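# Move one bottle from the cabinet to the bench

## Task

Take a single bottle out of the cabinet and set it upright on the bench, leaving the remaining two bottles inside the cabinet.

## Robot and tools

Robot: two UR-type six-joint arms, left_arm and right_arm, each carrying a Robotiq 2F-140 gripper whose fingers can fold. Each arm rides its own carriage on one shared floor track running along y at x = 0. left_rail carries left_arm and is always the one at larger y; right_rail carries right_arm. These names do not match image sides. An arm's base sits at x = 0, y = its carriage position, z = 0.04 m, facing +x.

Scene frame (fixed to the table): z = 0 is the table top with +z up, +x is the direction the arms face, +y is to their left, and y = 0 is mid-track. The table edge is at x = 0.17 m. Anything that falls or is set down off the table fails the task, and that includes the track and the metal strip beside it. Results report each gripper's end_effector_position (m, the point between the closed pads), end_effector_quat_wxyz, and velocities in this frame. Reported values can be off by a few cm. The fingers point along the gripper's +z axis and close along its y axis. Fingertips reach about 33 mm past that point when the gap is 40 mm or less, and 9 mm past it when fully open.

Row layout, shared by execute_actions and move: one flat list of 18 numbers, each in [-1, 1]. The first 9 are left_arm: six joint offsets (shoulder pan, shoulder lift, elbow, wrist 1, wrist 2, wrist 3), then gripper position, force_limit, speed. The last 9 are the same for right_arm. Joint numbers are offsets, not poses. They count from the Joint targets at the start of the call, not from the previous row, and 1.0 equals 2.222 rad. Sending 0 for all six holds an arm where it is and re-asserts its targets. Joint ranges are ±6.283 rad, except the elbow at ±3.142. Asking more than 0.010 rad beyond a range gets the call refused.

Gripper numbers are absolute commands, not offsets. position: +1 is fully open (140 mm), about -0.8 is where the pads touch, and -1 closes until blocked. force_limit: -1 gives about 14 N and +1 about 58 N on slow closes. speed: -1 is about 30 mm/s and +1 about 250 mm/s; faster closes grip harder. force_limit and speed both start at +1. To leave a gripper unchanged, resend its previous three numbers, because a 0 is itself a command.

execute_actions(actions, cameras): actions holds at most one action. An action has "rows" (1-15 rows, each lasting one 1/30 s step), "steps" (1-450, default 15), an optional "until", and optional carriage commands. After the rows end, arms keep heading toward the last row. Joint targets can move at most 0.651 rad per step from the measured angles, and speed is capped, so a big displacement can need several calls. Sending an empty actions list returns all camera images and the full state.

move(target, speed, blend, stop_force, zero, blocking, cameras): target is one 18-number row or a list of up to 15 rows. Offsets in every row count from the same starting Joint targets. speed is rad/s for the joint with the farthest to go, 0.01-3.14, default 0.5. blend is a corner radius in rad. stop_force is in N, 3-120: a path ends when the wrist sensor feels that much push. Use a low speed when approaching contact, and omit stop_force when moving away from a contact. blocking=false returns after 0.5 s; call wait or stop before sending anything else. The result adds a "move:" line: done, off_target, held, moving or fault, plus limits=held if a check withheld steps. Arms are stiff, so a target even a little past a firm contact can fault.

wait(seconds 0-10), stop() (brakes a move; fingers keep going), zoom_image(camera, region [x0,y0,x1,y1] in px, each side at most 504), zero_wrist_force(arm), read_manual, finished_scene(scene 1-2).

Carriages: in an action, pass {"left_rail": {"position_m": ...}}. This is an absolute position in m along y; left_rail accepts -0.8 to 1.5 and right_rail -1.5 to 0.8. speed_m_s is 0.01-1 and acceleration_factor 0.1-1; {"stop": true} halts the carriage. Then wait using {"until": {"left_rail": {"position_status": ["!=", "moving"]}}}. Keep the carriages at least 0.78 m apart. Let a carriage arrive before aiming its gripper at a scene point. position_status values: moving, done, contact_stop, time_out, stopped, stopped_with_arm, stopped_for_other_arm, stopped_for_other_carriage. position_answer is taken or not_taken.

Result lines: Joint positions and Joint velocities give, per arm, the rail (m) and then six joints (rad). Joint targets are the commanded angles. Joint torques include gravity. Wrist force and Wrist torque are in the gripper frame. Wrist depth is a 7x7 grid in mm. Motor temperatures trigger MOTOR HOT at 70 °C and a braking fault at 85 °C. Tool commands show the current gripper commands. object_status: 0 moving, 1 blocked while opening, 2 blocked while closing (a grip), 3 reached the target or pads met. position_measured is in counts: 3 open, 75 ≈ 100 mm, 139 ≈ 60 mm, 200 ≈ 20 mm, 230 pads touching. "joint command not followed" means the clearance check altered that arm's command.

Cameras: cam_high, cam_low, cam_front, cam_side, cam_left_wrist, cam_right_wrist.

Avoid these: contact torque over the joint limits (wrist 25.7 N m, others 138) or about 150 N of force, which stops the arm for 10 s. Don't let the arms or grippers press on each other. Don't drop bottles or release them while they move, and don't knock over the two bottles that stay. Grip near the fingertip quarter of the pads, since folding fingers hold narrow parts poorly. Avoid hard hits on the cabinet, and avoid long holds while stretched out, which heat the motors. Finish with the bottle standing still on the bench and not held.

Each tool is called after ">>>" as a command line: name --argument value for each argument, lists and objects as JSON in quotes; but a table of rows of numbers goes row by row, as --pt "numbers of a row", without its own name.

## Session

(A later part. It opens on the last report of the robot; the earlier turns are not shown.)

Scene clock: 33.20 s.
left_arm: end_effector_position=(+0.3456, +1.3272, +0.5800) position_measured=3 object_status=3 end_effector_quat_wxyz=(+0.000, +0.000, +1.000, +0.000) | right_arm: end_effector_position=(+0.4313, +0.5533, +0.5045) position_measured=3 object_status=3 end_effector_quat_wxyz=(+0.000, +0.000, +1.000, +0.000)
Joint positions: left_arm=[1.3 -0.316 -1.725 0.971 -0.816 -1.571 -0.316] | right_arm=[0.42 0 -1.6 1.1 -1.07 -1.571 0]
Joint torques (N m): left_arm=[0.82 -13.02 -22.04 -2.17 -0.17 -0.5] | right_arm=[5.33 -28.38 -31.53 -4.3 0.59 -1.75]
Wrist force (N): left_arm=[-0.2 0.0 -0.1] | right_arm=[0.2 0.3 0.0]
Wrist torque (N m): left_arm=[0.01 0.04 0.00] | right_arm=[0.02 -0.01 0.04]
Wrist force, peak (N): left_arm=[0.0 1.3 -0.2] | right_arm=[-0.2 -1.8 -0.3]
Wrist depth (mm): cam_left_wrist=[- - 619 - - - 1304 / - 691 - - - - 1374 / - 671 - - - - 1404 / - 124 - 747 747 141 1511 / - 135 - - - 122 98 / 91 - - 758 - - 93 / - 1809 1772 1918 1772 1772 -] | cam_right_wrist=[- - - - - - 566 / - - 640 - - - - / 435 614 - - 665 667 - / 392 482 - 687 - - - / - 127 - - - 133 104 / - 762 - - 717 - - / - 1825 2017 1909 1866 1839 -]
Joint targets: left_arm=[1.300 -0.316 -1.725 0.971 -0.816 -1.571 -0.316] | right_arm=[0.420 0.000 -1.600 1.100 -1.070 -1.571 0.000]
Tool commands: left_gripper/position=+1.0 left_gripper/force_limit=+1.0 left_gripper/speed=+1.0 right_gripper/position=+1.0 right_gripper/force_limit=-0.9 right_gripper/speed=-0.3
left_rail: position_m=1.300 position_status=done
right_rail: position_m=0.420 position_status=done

>>> move --pt "0 0 0 0 0 0 1 1 1 -0.7541 0 0 0 0 0 1 -0.9 -0.3" --pt "0 0 0 0 0 0 1 1 1 -0.7541 0.1373 0.4157 0.1536 0.6599 0 1 -0.9 -0.3" --speed '[0.9,0.8]' --blend '[0.2,0]' --cameras '["cam_high","cam_front","cam_side","cam_right_wrist"]'

Scene clock: 37.83 s.
left_arm: end_effector_position=(+0.3456, +1.3272, +0.5800) position_measured=3 object_status=3 end_effector_quat_wxyz=(+0.000, +0.000, +1.000, +0.000) | right_arm: end_effector_position=(+0.4009, -0.0003, +0.2508) position_measured=3 object_status=3 end_effector_quat_wxyz=(+0.001, +0.707, +0.000, +0.707)
Joint positions: left_arm=[1.3 -0.316 -1.725 0.971 -0.816 -1.571 -0.316] | right_arm=[0.42 -1.676 -1.295 2.023 -0.729 -0.105 0]
Joint torques (N m): left_arm=[1.52 -12.55 -21.64 -2.28 -0.13 -0.63] | right_arm=[-8.23 -13.11 -5.42 2.51 2.1 -1.46]
Wrist force (N): left_arm=[-0.1 0.4 -0.3] | right_arm=[-3.1 -0.4 0.5]
Wrist torque (N m): left_arm=[0.09 0.02 0.00] | right_arm=[-0.48 0.69 0.36]
Wrist force, peak (N): left_arm=[-0.5 0.3 -0.5] | right_arm=[-4.8 -0.8 0.4]
Wrist depth (mm): cam_left_wrist=[- - - 652 - 647 1285 / - - - - - - 1360 / - - - - - - 1427 / - 123 - - - 142 1468 / - 109 758 - - 122 98 / 91 - - - - - 93 / - 1903 1876 1961 1736 1849 -] | cam_right_wrist=[3624 4466 - - 3847 3624 6100 / 209 206 198 197 189 277 3573 / 250 329 488 486 467 281 183 / 258 281 518 506 488 301 204 / - 127 537 532 519 142 110 / - 349 427 451 457 339 - / - 352 346 353 384 303 -]
Joint targets: left_arm=[1.300 -0.316 -1.725 0.971 -0.816 -1.571 -0.316] | right_arm=[0.420 -1.676 -1.295 2.023 -0.729 -0.105 0.000]
left_rail: position_m=1.300 position_status=done
right_rail: position_m=0.420 position_status=done
move: done
Images, in order (width x height): cam_high 896x504, cam_front 896x504, cam_side 896x504, cam_right_wrist 896x504.

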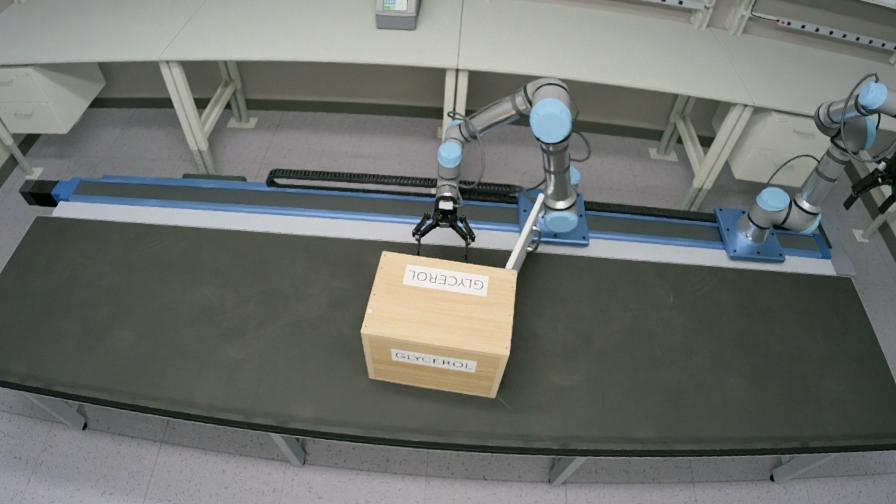

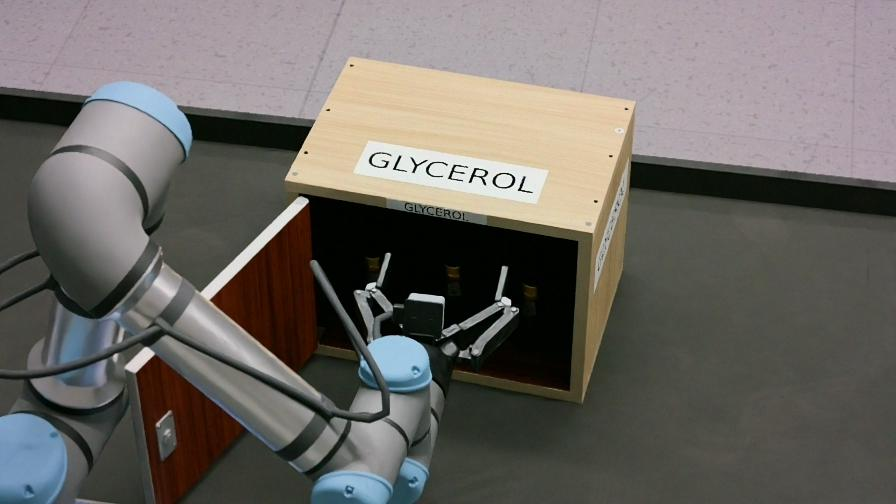

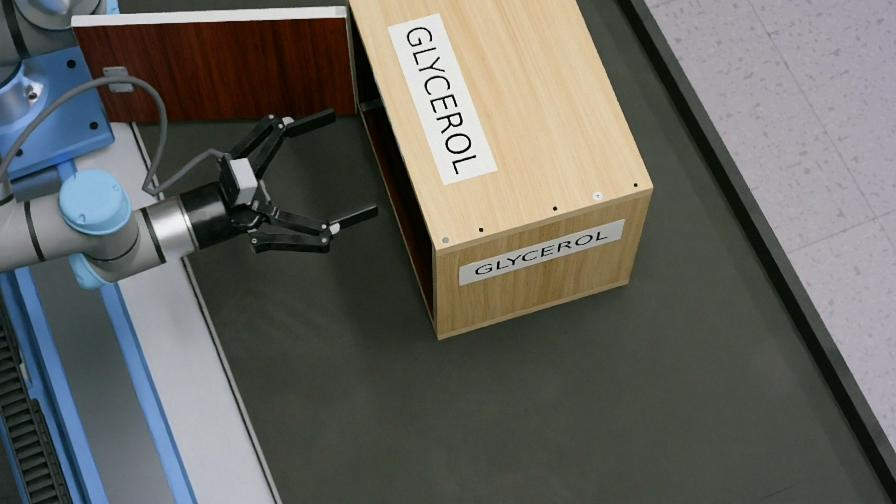

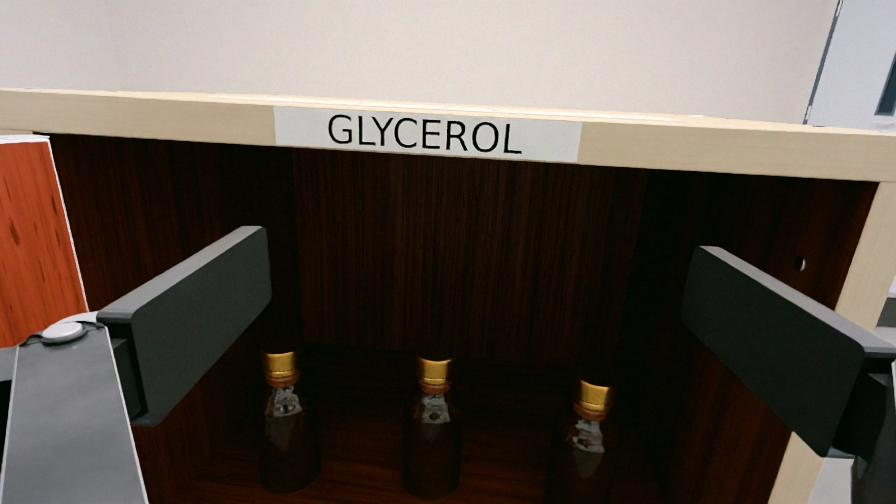

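>>> move --target '[0,0,0,0,0,0,1,1,1,0.0656,0.1335,0.0621,-0.1953,0.0657,0,0.3,-0.9,-0.3]' --speed 0.4 --cameras '["cam_front","cam_side","cam_right_wrist"]'

Scene clock: 41.00 s.
left_arm: end_effector_position=(+0.3456, +1.3272, +0.5800) position_measured=3 object_status=3 end_effector_quat_wxyz=(+0.000, +0.000, +1.000, +0.000) | right_arm: end_effector_position=(+0.4601, +0.0398, +0.1002) position_measured=91 object_status=3 end_effector_quat_wxyz=(+0.000, +0.707, +0.000, +0.707)
Joint positions: left_arm=[1.3 -0.316 -1.725 0.971 -0.816 -1.571 -0.316] | right_arm=[0.42 -1.53 -0.999 2.161 -1.163 0.041 0]
Joint torques (N m): left_arm=[2.34 -12.49 -22.01 -2.01 -0.07 -0.66] | right_arm=[4.39 -15.59 3.14 -2.22 2.16 -1.42]
Wrist force (N): left_arm=[0.0 0.0 -0.4] | right_arm=[-3.4 -0.6 0.7]
Wrist torque (N m): left_arm=[0.00 0.00 0.01] | right_arm=[-0.50 0.73 0.36]
Wrist force, peak (N): left_arm=[0.1 0.3 -0.5] | right_arm=[-4.7 -0.9 0.5]
Wrist depth (mm): cam_left_wrist=[- - - - - - 1298 / - - - 625 - - 1360 / - - 698 - - 712 1404 / - 124 - - 736 142 1511 / - 108 - - - 122 98 / 91 - - - - - 93 / - 1668 1606 1647 - 1736 -] | cam_right_wrist=[185 250 387 386 375 365 280 / 187 254 406 405 390 378 274 / 190 258 426 426 407 400 244 / 193 262 219 431 155 205 243 / - 94 240 291 232 105 238 / - - 211 223 227 - - / - - 187 184 183 - -]
Joint targets: left_arm=[1.300 -0.316 -1.725 0.971 -0.816 -1.571 -0.316] | right_arm=[0.420 -1.530 -0.999 2.161 -1.163 0.041 0.000]
left_rail: position_m=1.300 position_status=done
right_rail: position_m=0.420 position_status=done
move: done
Images, in order (width x height): cam_front 896x504, cam_side 896x504, cam_right_wrist 896x504.

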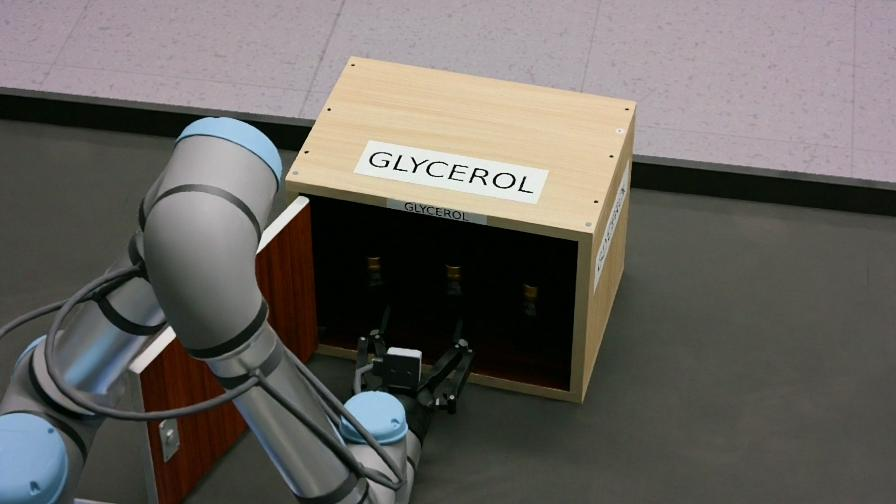

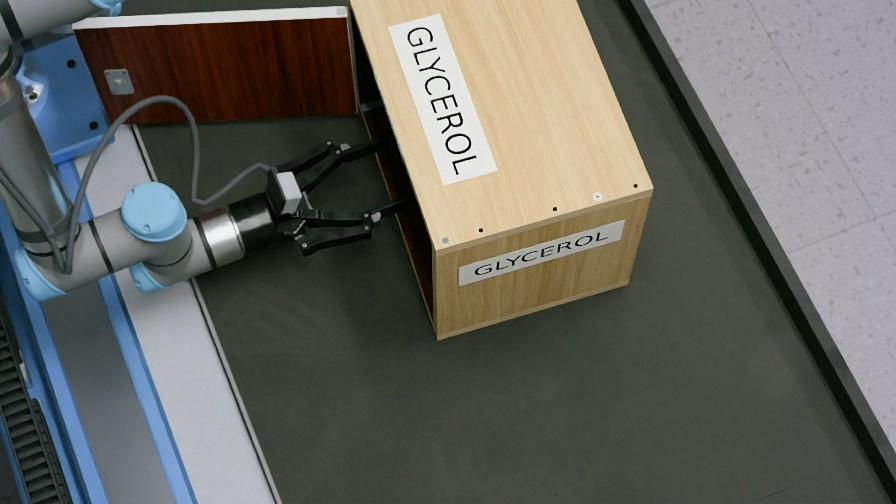

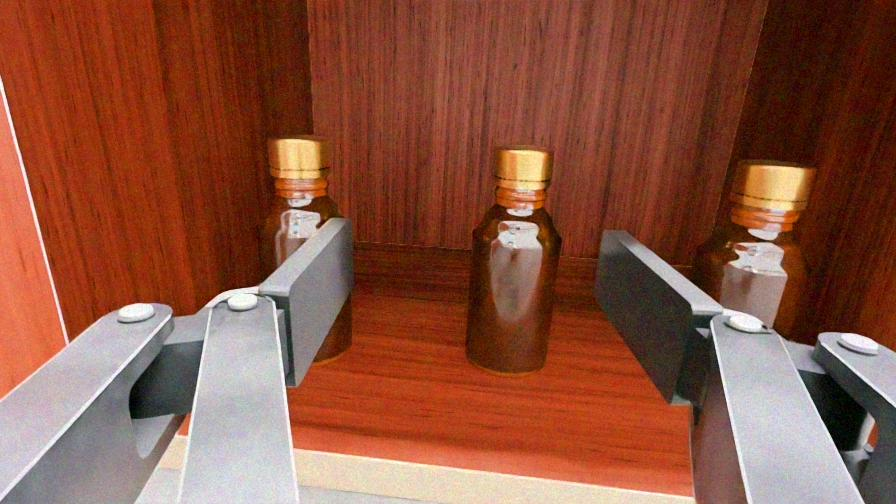

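>>> move --pt "0 0 0 0 0 0 1 1 1 0.0103 0.0511 -0.0306 -0.0203 0.0103 0 0.3 -0.9 -0.3" --pt "0 0 0 0 0 0 1 1 1 0.0828 0.0655 -0.0711 0.0059 0.0827 0 0.3 -0.9 -0.3" --speed '[0.25,0.15]' --stop_force 6 --cameras '["cam_front","cam_side","cam_right_wrist"]'

Scene clock: 44.37 s.
left_arm: end_effector_position=(+0.3456, +1.3272, +0.5800) position_measured=3 object_status=3 end_effector_quat_wxyz=(+0.000, +0.000, +1.000, +0.000) | right_arm: end_effector_position=(+0.5391, +0.0211, +0.0650) position_measured=91 object_status=3 end_effector_quat_wxyz=(+0.000, +0.707, +0.000, +0.707)
Joint positions: left_arm=[1.3 -0.316 -1.725 0.971 -0.816 -1.571 -0.316] | right_arm=[0.42 -1.346 -0.853 2.003 -1.15 0.225 0]
Joint torques (N m): left_arm=[1.96 -11.5 -22.52 -2.09 -0.03 -0.92] | right_arm=[6.41 -25.13 -22.68 2.03 2.54 -1.4]
Wrist force (N): left_arm=[-0.4 0.1 0.0] | right_arm=[-3.7 -0.6 0.3]
Wrist torque (N m): left_arm=[0.03 0.09 0.01] | right_arm=[-0.47 0.78 0.34]
Wrist force, peak (N): left_arm=[0.1 -0.2 -0.7] | right_arm=[-4.2 0.2 0.5]
Wrist depth (mm): cam_left_wrist=[- - - - 642 649 1318 / - - - - - - 1374 / - - - - - - 1396 / - 123 - 749 - 142 1511 / - 125 704 - - 122 98 / 91 - - 816 - - 93 / - 1690 1702 1637 1772 1736 -] | cam_right_wrist=[186 261 322 310 301 292 272 / 189 141 338 325 311 306 281 / 184 140 354 339 328 320 130 / 188 140 266 137 154 328 125 / - - 190 202 198 105 122 / - - 162 157 169 107 - / - - 132 133 136 - -]
Joint targets: left_arm=[1.300 -0.316 -1.725 0.971 -0.816 -1.571 -0.316] | right_arm=[0.420 -1.346 -0.853 2.003 -1.150 0.225 0.000]
left_rail: position_m=1.300 position_status=done
right_rail: position_m=0.420 position_status=done
move: done
Images, in order (width x height): cam_front 896x504, cam_side 896x504, cam_right_wrist 896x504.

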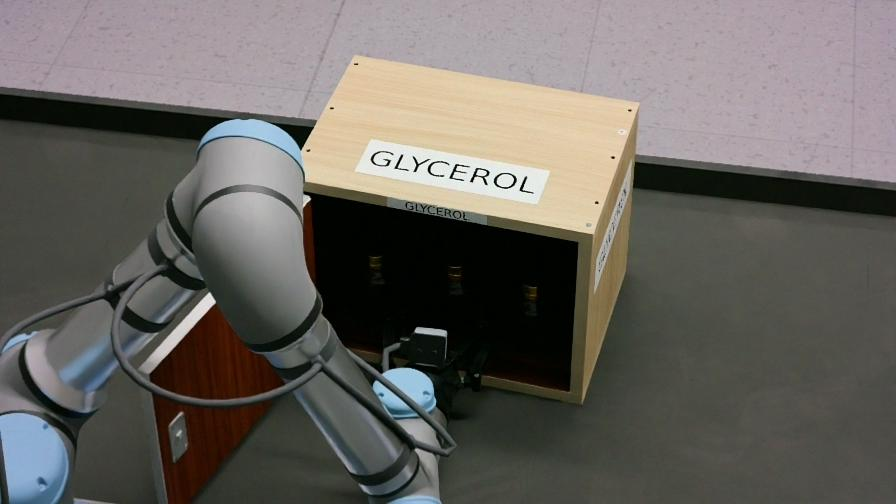

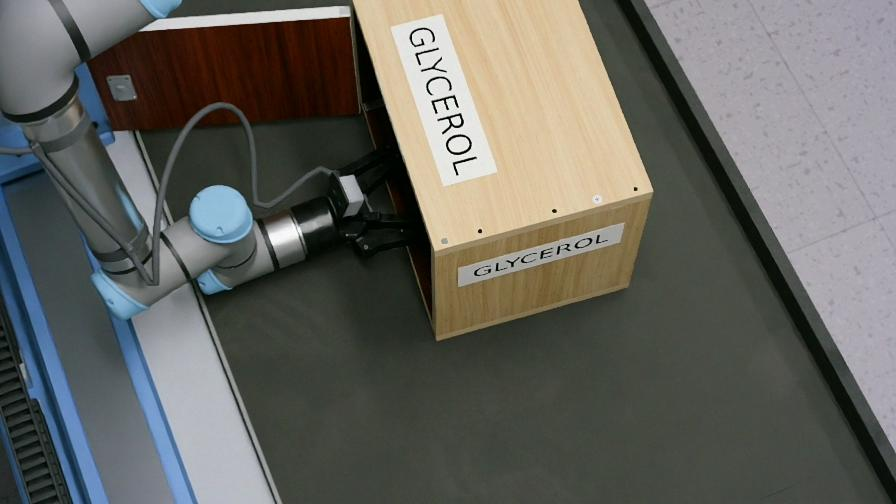

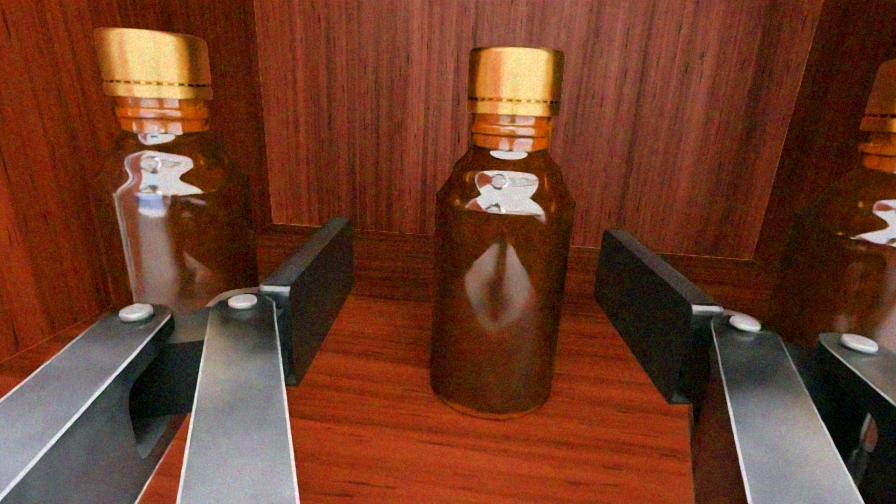

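>>> move --target '[0,0,0,0,0,0,1,1,1,-0.0019,0.0039,-0.0108,0.007,-0.0019,0,0.3,-0.9,-0.3]' --speed 0.1

>>> execute_actions --actions '[{"rows":[[0,0,0,0,0,0,1,1,1,0,0,0,0,0,0,-1,-0.4,-1]],"steps":85}]' --cameras '["cam_right_wrist"]'

Scene clock: 45.60 s.
left_arm: end_effector_position=(+0.3456, +1.3272, +0.5800) position_measured=3 object_status=3 end_effector_quat_wxyz=(+0.000, +0.000, +1.000, +0.000) | right_arm: end_effector_position=(+0.5392, +0.0122, +0.0650) position_measured=91 object_status=3 end_effector_quat_wxyz=(+0.000, +0.707, +0.000, +0.707)
Joint positions: left_arm=[1.3 -0.316 -1.725 0.971 -0.816 -1.571 -0.316] | right_arm=[0.42 -1.35 -0.845 1.979 -1.134 0.221 0]
Joint torques (N m): left_arm=[2.02 -11.05 -21.93 -2.04 -0.3 -0.85] | right_arm=[-6.73 -26.51 -22.42 2.2 -2 -1.19]
Wrist force (N): left_arm=[0.0 0.2 -0.3] | right_arm=[-3.5 -0.3 0.1]
Wrist torque (N m): left_arm=[0.04 0.00 0.00] | right_arm=[-0.40 0.73 0.34]
Wrist force, peak (N): left_arm=[0.0 0.5 -0.3] | right_arm=[-3.8 -0.5 0.2]
Wrist depth (mm): cam_left_wrist=[- - - 646 639 - 1304 / - - - - - - 1367 / - - - - - 716 1444 / - 124 - - 738 150 1485 / - 108 - - - 122 98 / 91 - - - - 811 93 / - 1702 1903 - - 1772 -] | cam_right_wrist=[189 275 321 307 300 291 258 / 190 294 338 133 313 304 281 / 134 149 354 - 329 318 122 / 140 146 265 134 284 330 122 / - 94 190 141 210 103 118 / - - 156 156 168 107 - / - - 132 133 136 - -]
Joint targets: left_arm=[1.300 -0.316 -1.725 0.971 -0.816 -1.571 -0.316] | right_arm=[0.420 -1.350 -0.845 1.979 -1.134 0.221 0.000]
left_rail: position_m=1.300 position_status=done
right_rail: position_m=0.420 position_status=done
move: done

Scene clock: 48.63 s.
left_arm: end_effector_position=(+0.3456, +1.3272, +0.5800) position_measured=3 object_status=3 end_effector_quat_wxyz=(+0.000, +0.000, +1.000, +0.000) | right_arm: end_effector_position=(+0.5392, +0.0121, +0.0650) position_measured=162 object_status=2 end_effector_quat_wxyz=(+0.000, +0.707, +0.000, +0.707)
Joint positions: left_arm=[1.3 -0.316 -1.725 0.971 -0.816 -1.571 -0.316] | right_arm=[0.42 -1.35 -0.845 1.979 -1.134 0.221 0]
Joint torques (N m): left_arm=[1.23 -11.52 -22.43 -2 -0.27 -0.8] | right_arm=[-4.89 -28.18 -18.75 -1.12 2.12 -1.17]
Wrist force (N): left_arm=[-0.2 0.0 -0.2] | right_arm=[-3.2 -0.5 -0.8]
Wrist torque (N m): left_arm=[0.01 0.04 0.00] | right_arm=[-0.39 0.78 0.39]
Wrist force, peak (N): left_arm=[-0.2 0.5 -0.4] | right_arm=[-3.8 -0.7 -0.1]
Wrist depth (mm): cam_left_wrist=[- - - 642 - 667 1311 / - 654 - - 685 693 1374 / - - 708 - - - 1420 / - 124 - - - 142 1485 / - 109 - - - 122 98 / 91 - - - - - 93 / - 1760 1626 1606 1797 1724 -] | cam_right_wrist=[189 273 320 308 300 291 259 / 189 294 337 134 311 306 281 / 134 149 355 - 327 320 121 / 140 147 313 - 282 329 122 / 181 146 90 143 116 248 121 / - - - 152 154 - - / - - - 133 135 - -]
Joint targets: left_arm=[1.300 -0.316 -1.725 0.971 -0.816 -1.571 -0.316] | right_arm=[0.420 -1.350 -0.845 1.979 -1.134 0.221 0.000]
left_rail: position_m=1.300 position_status=done
right_rail: position_m=0.420 position_status=done
Images, in order (width x height): cam_right_wrist 896x504.

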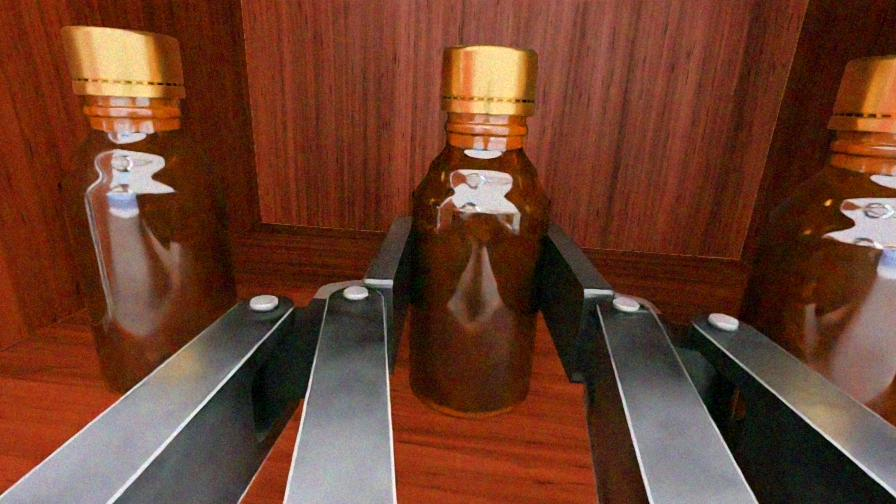

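>>> execute_actions --actions '[{"rows":[[0,0,0,0,0,0,1,1,1,0,0,0,0,0,0,0.3,-0.4,-1]],"steps":60}]'

>>> move --pt "0 0 0 0 0 0 1 1 1 0.0004 -0.0029 -0.0345 0.1596 0.0043 -0.1192 0.3 -0.4 -1" --pt "0 0 0 0 0 0 1 1 1 0.0022 -0.0012 -0.0645 0.292 0.016 -0.2201 0.3 -0.4 -1" --speed 0.3 --blend '[0.03,0]' --cameras '["cam_right_wrist"]'

Scene clock: 54.53 s.
left_arm: end_effector_position=(+0.3456, +1.3272, +0.5800) position_measured=3 object_status=3 end_effector_quat_wxyz=(+0.000, +0.000, +1.000, +0.000) | right_arm: end_effector_position=(+0.5392, +0.0121, +0.0650) position_measured=91 object_status=3 end_effector_quat_wxyz=(+0.000, +0.707, +0.000, +0.707)
Joint positions: left_arm=[1.3 -0.316 -1.725 0.971 -0.816 -1.571 -0.316] | right_arm=[0.42 -1.35 -0.845 1.979 -1.134 0.221 0]
Joint torques (N m): left_arm=[2.89 -13.68 -23.24 -1.95 0.03 -0.98] | right_arm=[0.33 -33.33 -14.24 -2.52 2.22 -1.18]
Wrist force (N): left_arm=[-0.1 0.1 -0.4] | right_arm=[-3.4 -0.2 0.0]
Wrist torque (N m): left_arm=[0.02 0.01 0.00] | right_arm=[-0.38 0.71 0.34]
Wrist force, peak (N): left_arm=[-0.2 0.3 -0.6] | right_arm=[-3.9 -0.6 -0.1]
Wrist depth (mm): cam_left_wrist=[- - - - 622 - 1311 / - - - 664 651 683 1374 / - - - 689 - 1266 1435 / - 124 - - - 143 1494 / - 108 - - - 122 98 / 91 - - - - - 93 / - 1616 1606 1889 1596 1736 -] | cam_right_wrist=[189 275 321 310 301 292 257 / 190 293 336 133 313 305 281 / 134 149 355 135 329 319 122 / 140 146 266 - 282 330 122 / - 94 190 145 210 103 118 / - - 156 157 169 107 - / - - 132 133 136 - -]
Joint targets: left_arm=[1.300 -0.316 -1.725 0.971 -0.816 -1.571 -0.316] | right_arm=[0.420 -1.350 -0.845 1.979 -1.134 0.221 0.000]
left_rail: position_m=1.300 position_status=done
right_rail: position_m=0.420 position_status=done

Scene clock: 57.20 s.
left_arm: end_effector_position=(+0.3456, +1.3272, +0.5800) position_measured=3 object_status=3 end_effector_quat_wxyz=(+0.000, +0.000, +1.000, +0.000) | right_arm: end_effector_position=(+0.5391, +0.0122, +0.0680) position_measured=91 object_status=3 end_effector_quat_wxyz=(+0.000, +0.749, +0.000, +0.662)
Joint positions: left_arm=[1.3 -0.316 -1.725 0.971 -0.816 -1.571 -0.316] | right_arm=[0.42 -1.345 -0.847 1.836 -0.486 0.256 -0.489]
Joint torques (N m): left_arm=[3.09 -11.61 -23.04 -1.79 -0.28 -1.15] | right_arm=[7.26 -28.31 -22.97 3.17 1.13 -1.49]
Wrist force (N): left_arm=[-0.4 0.0 -0.1] | right_arm=[-3.6 -0.5 0.0]
Wrist torque (N m): left_arm=[-0.01 0.09 0.00] | right_arm=[-0.39 0.75 0.35]
Wrist force, peak (N): left_arm=[-0.4 0.2 -0.6] | right_arm=[-3.9 -0.4 -0.1]
Wrist depth (mm): cam_left_wrist=[607 - - - 669 - 1304 / - - - - - - 1374 / - - - - - - 1420 / - 124 - - - 142 1485 / - 108 - - - 122 98 / 91 - - - - 115 93 / - 1748 1477 - 840 1748 -] | cam_right_wrist=[203 275 312 298 292 284 258 / 130 294 332 320 310 300 284 / 132 150 352 136 327 321 122 / 139 146 245 132 155 295 125 / - 97 189 151 197 103 118 / - - 161 157 171 107 - / - - 140 142 143 - -]
Joint targets: left_arm=[1.300 -0.316 -1.725 0.971 -0.816 -1.571 -0.316] | right_arm=[0.420 -1.345 -0.847 1.836 -0.486 0.256 -0.489]
left_rail: position_m=1.300 position_status=done
right_rail: position_m=0.420 position_status=done
move: done
Images, in order (width x height): cam_right_wrist 896x504.

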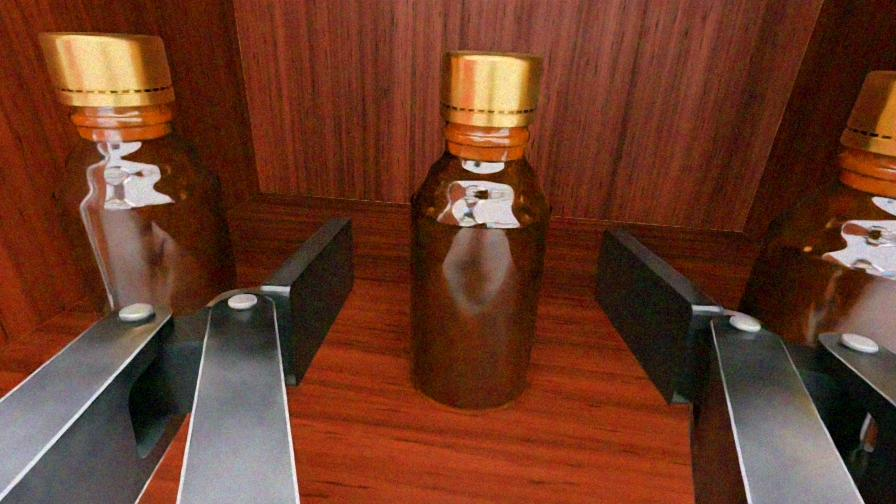

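>>> execute_actions --actions '[{"rows":[[0,0,0,0,0,0,1,1,1,0,0,0,0,0,0,-1,-0.3,-1]],"steps":80}]'

>>> move --target '[0,0,0,0,0,0,1,1,1,0,-0.0225,-0.0003,0.0228,0,0,-1,-0.3,-1]' --speed 0.08 --cameras '["cam_right_wrist"]'

Scene clock: 60.33 s.
left_arm: end_effector_position=(+0.3456, +1.3272, +0.5800) position_measured=3 object_status=3 end_effector_quat_wxyz=(+0.000, +0.000, +1.000, +0.000) | right_arm: end_effector_position=(+0.5391, +0.0122, +0.0680) position_measured=162 object_status=2 end_effector_quat_wxyz=(+0.000, +0.749, +0.000, +0.662)
Joint positions: left_arm=[1.3 -0.316 -1.725 0.971 -0.816 -1.571 -0.316] | right_arm=[0.42 -1.345 -0.847 1.836 -0.486 0.257 -0.489]
Joint torques (N m): left_arm=[3.13 -11.81 -22.77 -1.82 -0.07 -1.07] | right_arm=[5.36 -29.17 -20.59 0.46 -0.01 -1.73]
Wrist force (N): left_arm=[-0.3 0.0 0.0] | right_arm=[-1.6 -0.7 -1.7]
Wrist torque (N m): left_arm=[0.00 0.07 0.00] | right_arm=[-0.29 0.67 0.42]
Wrist force, peak (N): left_arm=[-0.1 0.5 -0.5] | right_arm=[-3.9 -0.5 0.1]
Wrist depth (mm): cam_left_wrist=[- - - - - - 1311 / - - - - - - 1367 / - - - - - - 1412 / - 124 - - - 142 1520 / - 116 - 749 - 122 98 / 91 779 - - 808 121 93 / - 1658 1724 834 - 1748 -] | cam_right_wrist=[203 274 312 300 290 283 259 / 130 294 333 319 306 301 284 / 132 150 352 - 330 319 125 / 139 146 289 133 256 297 125 / 183 148 91 - 116 231 121 / - - - 159 160 - - / - - - 142 143 - -]
Joint targets: left_arm=[1.300 -0.316 -1.725 0.971 -0.816 -1.571 -0.316] | right_arm=[0.420 -1.345 -0.847 1.836 -0.486 0.256 -0.489]
left_rail: position_m=1.300 position_status=done
right_rail: position_m=0.420 position_status=done

Scene clock: 61.33 s.
left_arm: end_effector_position=(+0.3456, +1.3272, +0.5800) position_measured=3 object_status=3 end_effector_quat_wxyz=(+0.000, +0.000, +1.000, +0.000) | right_arm: end_effector_position=(+0.5391, +0.0122, +0.0929) position_measured=162 object_status=2 end_effector_quat_wxyz=(+0.000, +0.749, +0.000, +0.662)
Joint positions: left_arm=[1.3 -0.316 -1.725 0.971 -0.816 -1.571 -0.316] | right_arm=[0.42 -1.345 -0.897 1.835 -0.435 0.257 -0.489]
Joint torques (N m): left_arm=[4.79 -11.54 -23.02 -1.79 0.05 -1.02] | right_arm=[4.58 -56.13 -27.44 3.5 -1.19 -1.67]
Wrist force (N): left_arm=[-0.2 0.3 -0.3] | right_arm=[-6.2 -0.3 0.4]
Wrist torque (N m): left_arm=[0.06 0.04 0.01] | right_arm=[-0.35 0.71 0.35]
Wrist force, peak (N): left_arm=[0.0 0.1 -0.6] | right_arm=[-7.0 -0.2 0.0]
Wrist depth (mm): cam_left_wrist=[- - - - - - 1304 / 638 - - - - - 1360 / - - - - 694 - 1412 / - 124 - - - 726 1494 / - 109 - - 793 122 98 / 91 - - - - - 93 / - 1724 1760 834 837 1736 -] | cam_right_wrist=[204 274 312 298 292 283 258 / 199 280 333 324 308 302 253 / 192 287 358 - 328 318 130 / 147 151 330 - 329 333 121 / 200 147 91 - 114 280 127 / - - - 195 191 - - / - - - 171 172 - -]
Joint targets: left_arm=[1.300 -0.316 -1.725 0.971 -0.816 -1.571 -0.316] | right_arm=[0.420 -1.345 -0.897 1.835 -0.435 0.256 -0.489]
left_rail: position_m=1.300 position_status=done
right_rail: position_m=0.420 position_status=done
move: done
Images, in order (width x height): cam_right_wrist 896x504.

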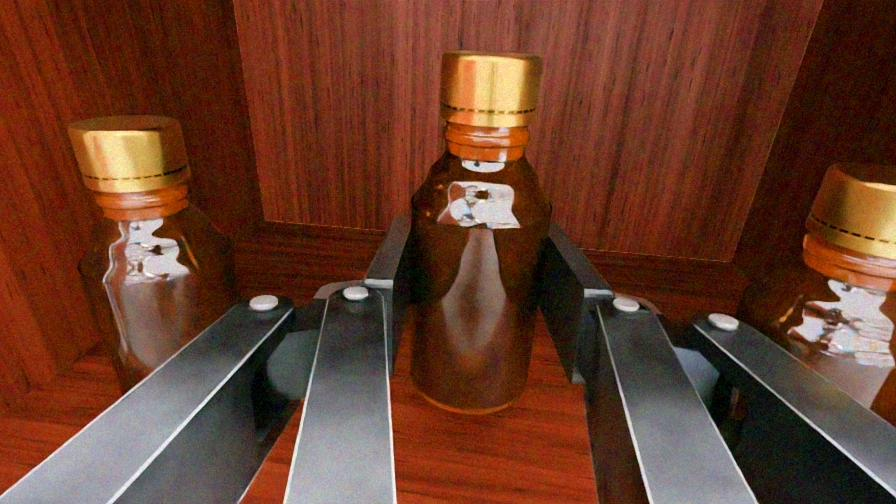

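>>> move --pt "0 0 0 0 0 0 1 1 1 -0.0874 -0.041 0.1001 -0.016 -0.0168 -0.0444 -1 -0.3 -1" --pt "0 0 0 0 0 0 1 1 1 -0.1951 -0.0673 0.1809 -0.0177 -0.0311 -0.0983 -1 -0.3 -1" --speed 0.2 --blend '[0.02,0]'

>>> move --target '[0,0,0,0,0,0,1,1,1,0,0.0588,-0.0031,-0.0557,0,0,-1,-0.3,-1]' --speed 0.05 --stop_force 5 --cameras '["cam_front","cam_side","cam_right_wrist"]'

Scene clock: 64.47 s.
left_arm: end_effector_position=(+0.3456, +1.3272, +0.5800) position_measured=3 object_status=3 end_effector_quat_wxyz=(+0.000, +0.000, +1.000, +0.000) | right_arm: end_effector_position=(+0.3601, +0.0001, +0.0930) position_measured=162 object_status=2 end_effector_quat_wxyz=(+0.115, +0.738, -0.130, +0.652)
Joint positions: left_arm=[1.3 -0.316 -1.725 0.971 -0.816 -1.571 -0.316] | right_arm=[0.42 -1.779 -1.047 2.237 -0.474 0.187 -0.708]
Joint torques (N m): left_arm=[3.27 -11.69 -23.29 -1.74 0.02 -1.17] | right_arm=[-8.35 -43.78 3.76 -0.24 -3.96 -1.88]
Wrist force (N): left_arm=[-0.3 0.0 -0.2] | right_arm=[-5.9 0.1 0.7]
Wrist torque (N m): left_arm=[0.00 0.06 0.00] | right_arm=[-0.32 0.63 0.36]
Wrist force, peak (N): left_arm=[-0.2 0.5 -0.4] | right_arm=[-6.8 0.0 0.3]
Wrist depth (mm): cam_left_wrist=[655 624 - - - 657 1298 / - - - - - - 1345 / - 652 - - - - 1435 / - 124 - - 728 142 1494 / - 108 - - - 122 98 / 91 - - - - - 93 / - 1809 1760 805 - 1713 -] | cam_right_wrist=[328 420 443 464 370 253 - / 304 445 471 135 346 269 - / 318 272 483 - 354 278 641 / 297 293 333 - 311 353 - / 242 257 90 - 116 316 303 / - - - 213 - - - / - - - 193 194 - -]
Joint targets: left_arm=[1.300 -0.316 -1.725 0.971 -0.816 -1.571 -0.316] | right_arm=[0.420 -1.779 -1.047 2.237 -0.474 0.187 -0.708]
left_rail: position_m=1.300 position_status=done
right_rail: position_m=0.420 position_status=done
move: done

Scene clock: 68.17 s.
left_arm: end_effector_position=(+0.3456, +1.3272, +0.5800) position_measured=3 object_status=3 end_effector_quat_wxyz=(+0.000, +0.000, +1.000, +0.000) | right_arm: end_effector_position=(+0.3600, -0.0001, +0.0500) position_measured=162 object_status=2 end_effector_quat_wxyz=(+0.115, +0.738, -0.130, +0.652)
Joint positions: left_arm=[1.3 -0.316 -1.725 0.971 -0.816 -1.571 -0.316] | right_arm=[0.42 -1.779 -0.925 2.231 -0.59 0.187 -0.708]
Joint torques (N m): left_arm=[2.84 -11.01 -24.17 -1.79 -0.08 -1.36] | right_arm=[2.71 -47.64 6.44 4.08 -4.27 -1.49]
Wrist force (N): left_arm=[-0.2 0.1 -0.3] | right_arm=[-6.1 -0.5 -0.1]
Wrist torque (N m): left_arm=[0.01 0.04 0.01] | right_arm=[-0.43 0.67 0.31]
Wrist force, peak (N): left_arm=[0.3 0.4 -0.4] | right_arm=[21.7 3.8 -2.8]
Wrist depth (mm): cam_left_wrist=[- 661 - 639 - - 1311 / - - 654 666 714 669 1360 / 691 680 - - - 1529 1420 / - 124 - - - 142 1485 / - 108 - - - 122 98 / 91 - - - - - 93 / - 1626 1679 2215 808 1647 -] | cam_right_wrist=[289 420 442 462 343 252 - / 285 267 470 473 325 262 - / 293 283 344 132 329 289 489 / 224 237 247 - 256 292 313 / 201 212 91 - 114 234 227 / - - - 162 158 - - / - - - 146 143 - -]
Joint targets: left_arm=[1.300 -0.316 -1.725 0.971 -0.816 -1.571 -0.316] | right_arm=[0.420 -1.779 -0.925 2.231 -0.590 0.187 -0.708]
left_rail: position_m=1.300 position_status=done
right_rail: position_m=0.420 position_status=done
move: contact (right_arm)
Images, in order (width x height): cam_front 896x504, cam_side 896x504, cam_right_wrist 896x504.

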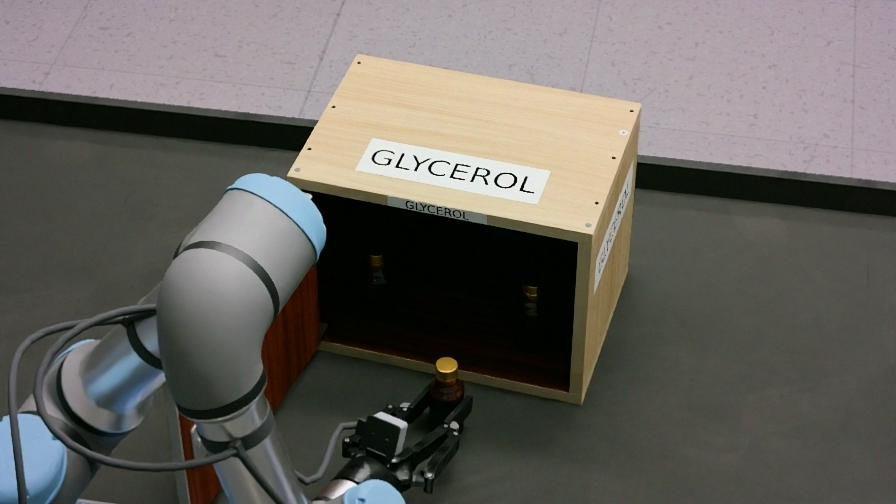

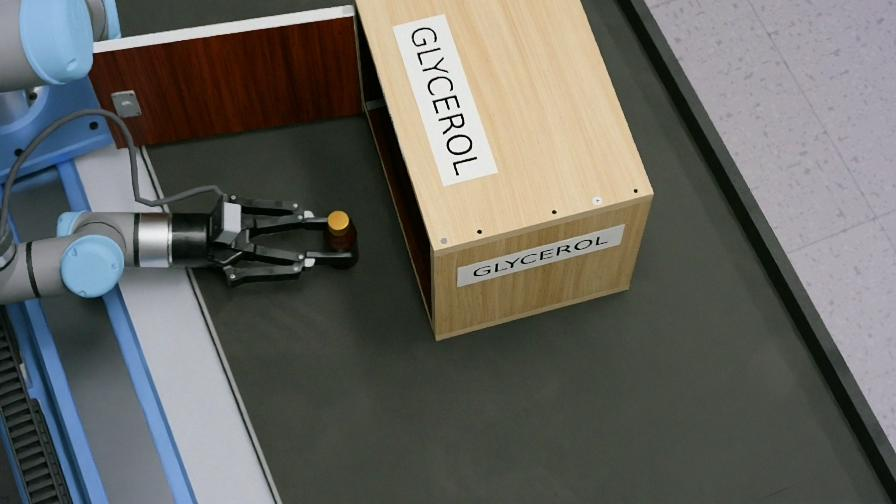

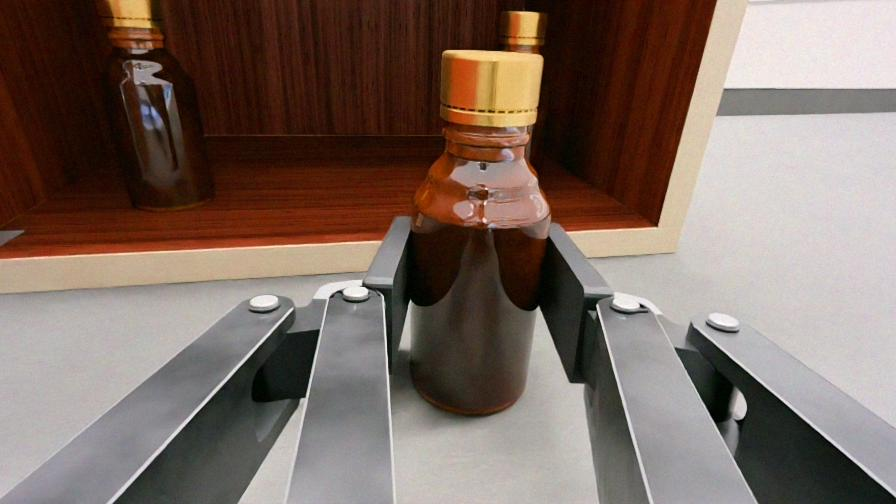

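>>> move --target '[0,0,0,0,0,0,1,1,1,0,0.0025,-0.0001,-0.0024,0,0,-1,-0.3,-1]' --speed 0.01 --stop_force 3

Scene clock: 69.50 s.
left_arm: end_effector_position=(+0.3456, +1.3272, +0.5800) position_measured=3 object_status=3 end_effector_quat_wxyz=(+0.000, +0.000, +1.000, +0.000) | right_arm: end_effector_position=(+0.3600, -0.0001, +0.0499) position_measured=162 object_status=2 end_effector_quat_wxyz=(+0.115, +0.738, -0.130, +0.652)
Joint positions: left_arm=[1.3 -0.316 -1.725 0.971 -0.816 -1.571 -0.316] | right_arm=[0.42 -1.779 -0.924 2.231 -0.59 0.187 -0.708]
Joint torques (N m): left_arm=[4.95 -12.52 -23.15 -1.59 -0.02 -1.28] | right_arm=[0.59 -44.96 3.86 3.79 0.9 -1.53]
Wrist force (N): left_arm=[0.2 -0.1 -0.1] | right_arm=[-3.8 -0.9 -0.2]
Wrist torque (N m): left_arm=[-0.02 -0.04 0.00] | right_arm=[-0.43 0.65 0.38]
Wrist force, peak (N): left_arm=[0.2 0.5 -0.7] | right_arm=[-6.2 -0.7 0.2]
Wrist depth (mm): cam_left_wrist=[- - - - - - 1311 / - 628 683 - - - 1381 / - - - - - - 1412 / - 134 - - - 142 1468 / - 116 - 793 - 122 98 / 91 - - - - - 93 / - 1772 1918 1947 - 1748 -] | cam_right_wrist=[291 420 442 465 345 254 4168 / 288 268 472 478 327 269 900 / 294 276 344 134 329 280 464 / 224 237 247 - 275 291 287 / 200 222 90 147 114 233 227 / - - - 158 159 - - / - - - 145 - - -]
Joint targets: left_arm=[1.300 -0.316 -1.725 0.971 -0.816 -1.571 -0.316] | right_arm=[0.420 -1.779 -0.924 2.231 -0.590 0.187 -0.708]
left_rail: position_m=1.300 position_status=done
right_rail: position_m=0.420 position_status=done
move: contact (right_arm)

>>> execute_actions --actions '[{"rows":[[0,0,0,0,0,0,1,1,1,0,0,0,0,0,0,0.3,-0.3,-1]],"steps":60}]'

>>> move --target '[0,0,0,0,0,0,1,1,1,-0.0912,-0.0237,0.1135,-0.0902,0,0,0.3,-0.3,-1]' --speed 0.15 --cameras '["cam_front","cam_side","cam_high","cam_right_wrist"]'

Scene clock: 72.73 s.
left_arm: end_effector_position=(+0.3456, +1.3272, +0.5800) position_measured=3 object_status=3 end_effector_quat_wxyz=(+0.000, +0.000, +1.000, +0.000) | right_arm: end_effector_position=(+0.3600, -0.0001, +0.0499) position_measured=91 object_status=3 end_effector_quat_wxyz=(+0.115, +0.738, -0.130, +0.652)
Joint positions: left_arm=[1.3 -0.316 -1.725 0.971 -0.816 -1.571 -0.316] | right_arm=[0.42 -1.779 -0.924 2.231 -0.59 0.187 -0.708]
Joint torques (N m): left_arm=[4.18 -11.88 -22.56 -1.64 -0.17 -1.32] | right_arm=[1.62 -40.69 4.25 3.56 -0.14 -1.64]
Wrist force (N): left_arm=[0.3 0.0 -0.3] | right_arm=[-3.1 -0.7 -0.2]
Wrist torque (N m): left_arm=[0.01 -0.07 0.00] | right_arm=[-0.48 0.64 0.32]
Wrist force, peak (N): left_arm=[-0.4 0.2 -0.6] | right_arm=[-4.2 -1.2 0.0]
Wrist depth (mm): cam_left_wrist=[627 - - - - - 1298 / 652 661 - - 666 647 1381 / - - - - - - 1420 / - 134 - - - 142 1477 / - 135 - 798 - 122 98 / 91 - - - 803 - 93 / - 1724 1835 1444 824 1748 -] | cam_right_wrist=[290 420 444 465 343 253 - / 287 268 471 473 325 269 - / 294 276 342 - 329 277 - / 224 236 248 - 270 283 - / - - 189 - 198 105 225 / - - 160 161 171 - - / - - 140 142 139 - -]
Joint targets: left_arm=[1.300 -0.316 -1.725 0.971 -0.816 -1.571 -0.316] | right_arm=[0.420 -1.779 -0.924 2.231 -0.590 0.187 -0.708]
left_rail: position_m=1.300 position_status=done
right_rail: position_m=0.420 position_status=done

Scene clock: 74.87 s.
left_arm: end_effector_position=(+0.3456, +1.3272, +0.5800) position_measured=3 object_status=3 end_effector_quat_wxyz=(+0.000, +0.000, +1.000, +0.000) | right_arm: end_effector_position=(+0.3061, +0.0233, +0.0501) position_measured=91 object_status=3 end_effector_quat_wxyz=(+0.181, +0.721, -0.204, +0.637)
Joint positions: left_arm=[1.3 -0.316 -1.725 0.971 -0.816 -1.571 -0.316] | right_arm=[0.42 -1.981 -0.977 2.483 -0.79 0.187 -0.708]
Joint torques (N m): left_arm=[4.23 -11.56 -23.98 -1.63 0.09 -1.56] | right_arm=[-7.33 -39.71 13.06 -0.7 -0.47 -1.68]
Wrist force (N): left_arm=[0.0 0.0 -0.3] | right_arm=[-3.3 -0.8 -0.1]
Wrist torque (N m): left_arm=[0.01 -0.01 0.00] | right_arm=[-0.49 0.66 0.33]
Wrist force, peak (N): left_arm=[0.2 0.4 -0.6] | right_arm=[-3.5 -1.1 -0.2]
Wrist depth (mm): cam_left_wrist=[- 622 - - - - 1285 / - - 696 - 659 700 1352 / - - - - - 1235 1404 / - 124 - - - 142 1477 / - 109 - - - 122 98 / 91 - - - - - 93 / - 1849 1690 1616 2039 1713 -] | cam_right_wrist=[263 446 493 409 345 - 2810 / 273 467 515 191 355 - - / 289 305 344 333 365 401 422 / 242 257 245 208 268 282 307 / - - 189 210 206 105 229 / - - 167 170 171 - - / - - 140 142 143 - -]
Joint targets: left_arm=[1.300 -0.316 -1.725 0.971 -0.816 -1.571 -0.316] | right_arm=[0.420 -1.981 -0.977 2.483 -0.791 0.187 -0.708]
left_rail: position_m=1.300 position_status=done
right_rail: position_m=0.420 position_status=done
move: done
Images, in order (width x height): cam_high 896x504, cam_front 896x504, cam_side 896x504, cam_right_wrist 896x504.

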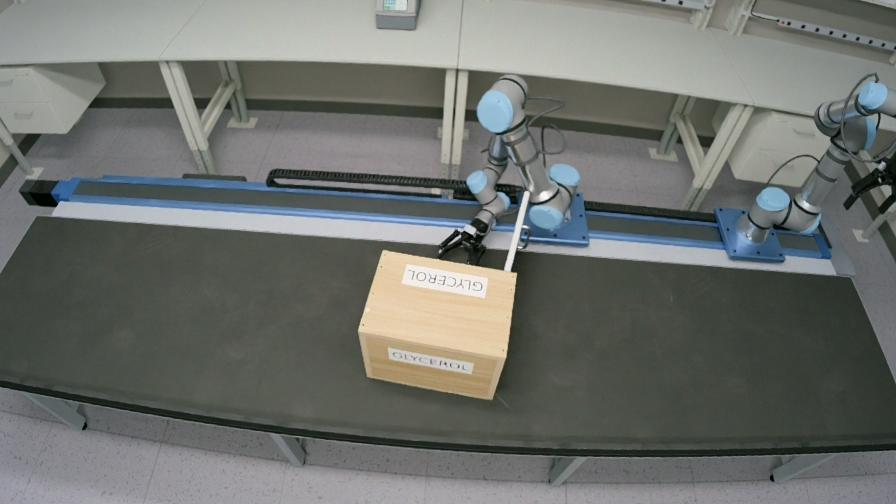

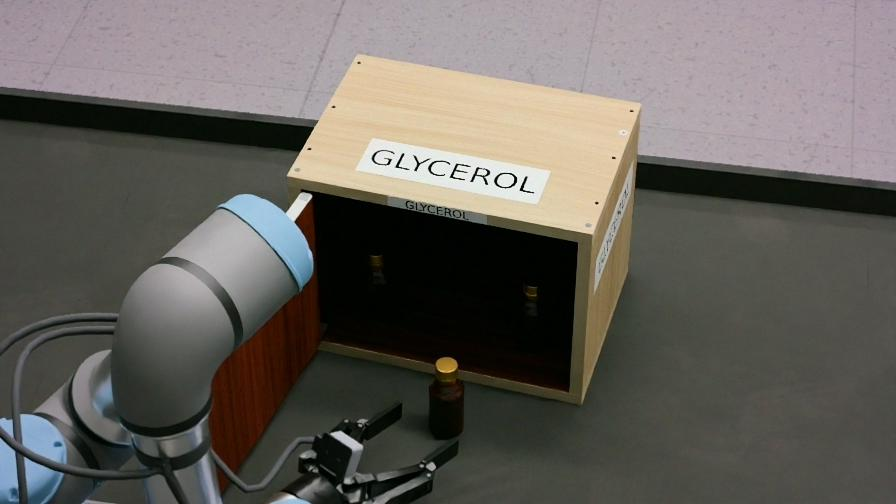

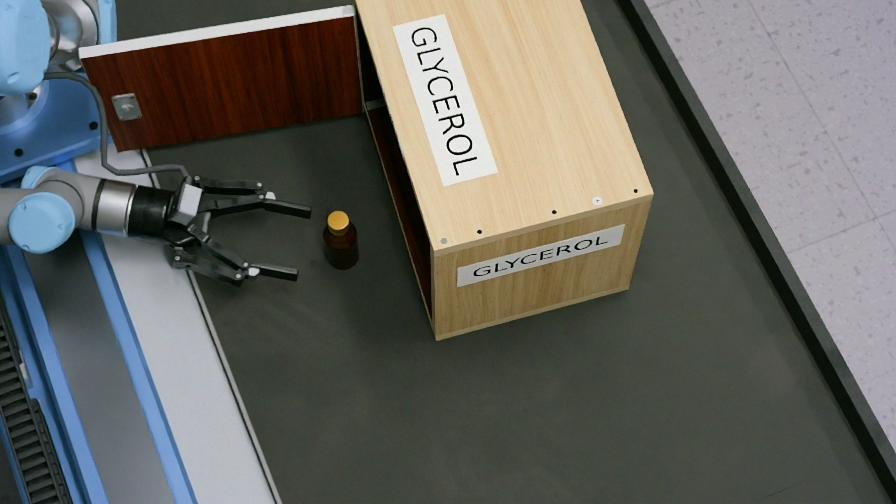

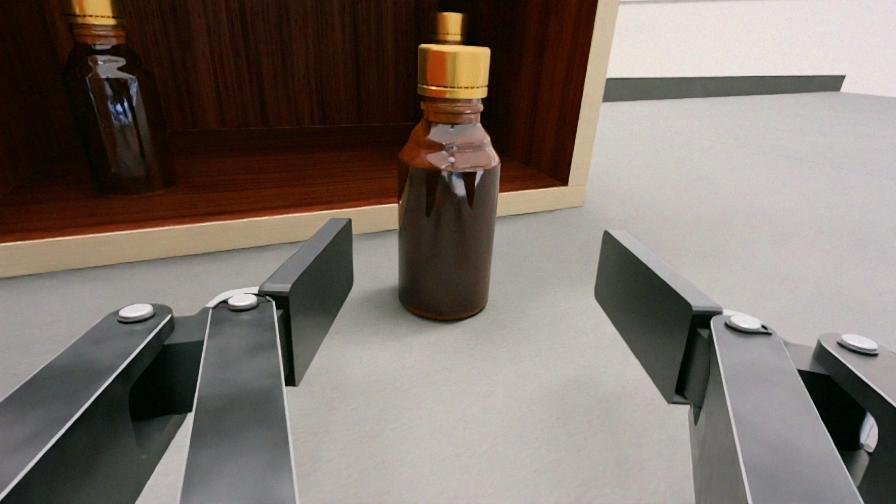

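>>> finished_scene --scene 1

The scene is finished: the task was done.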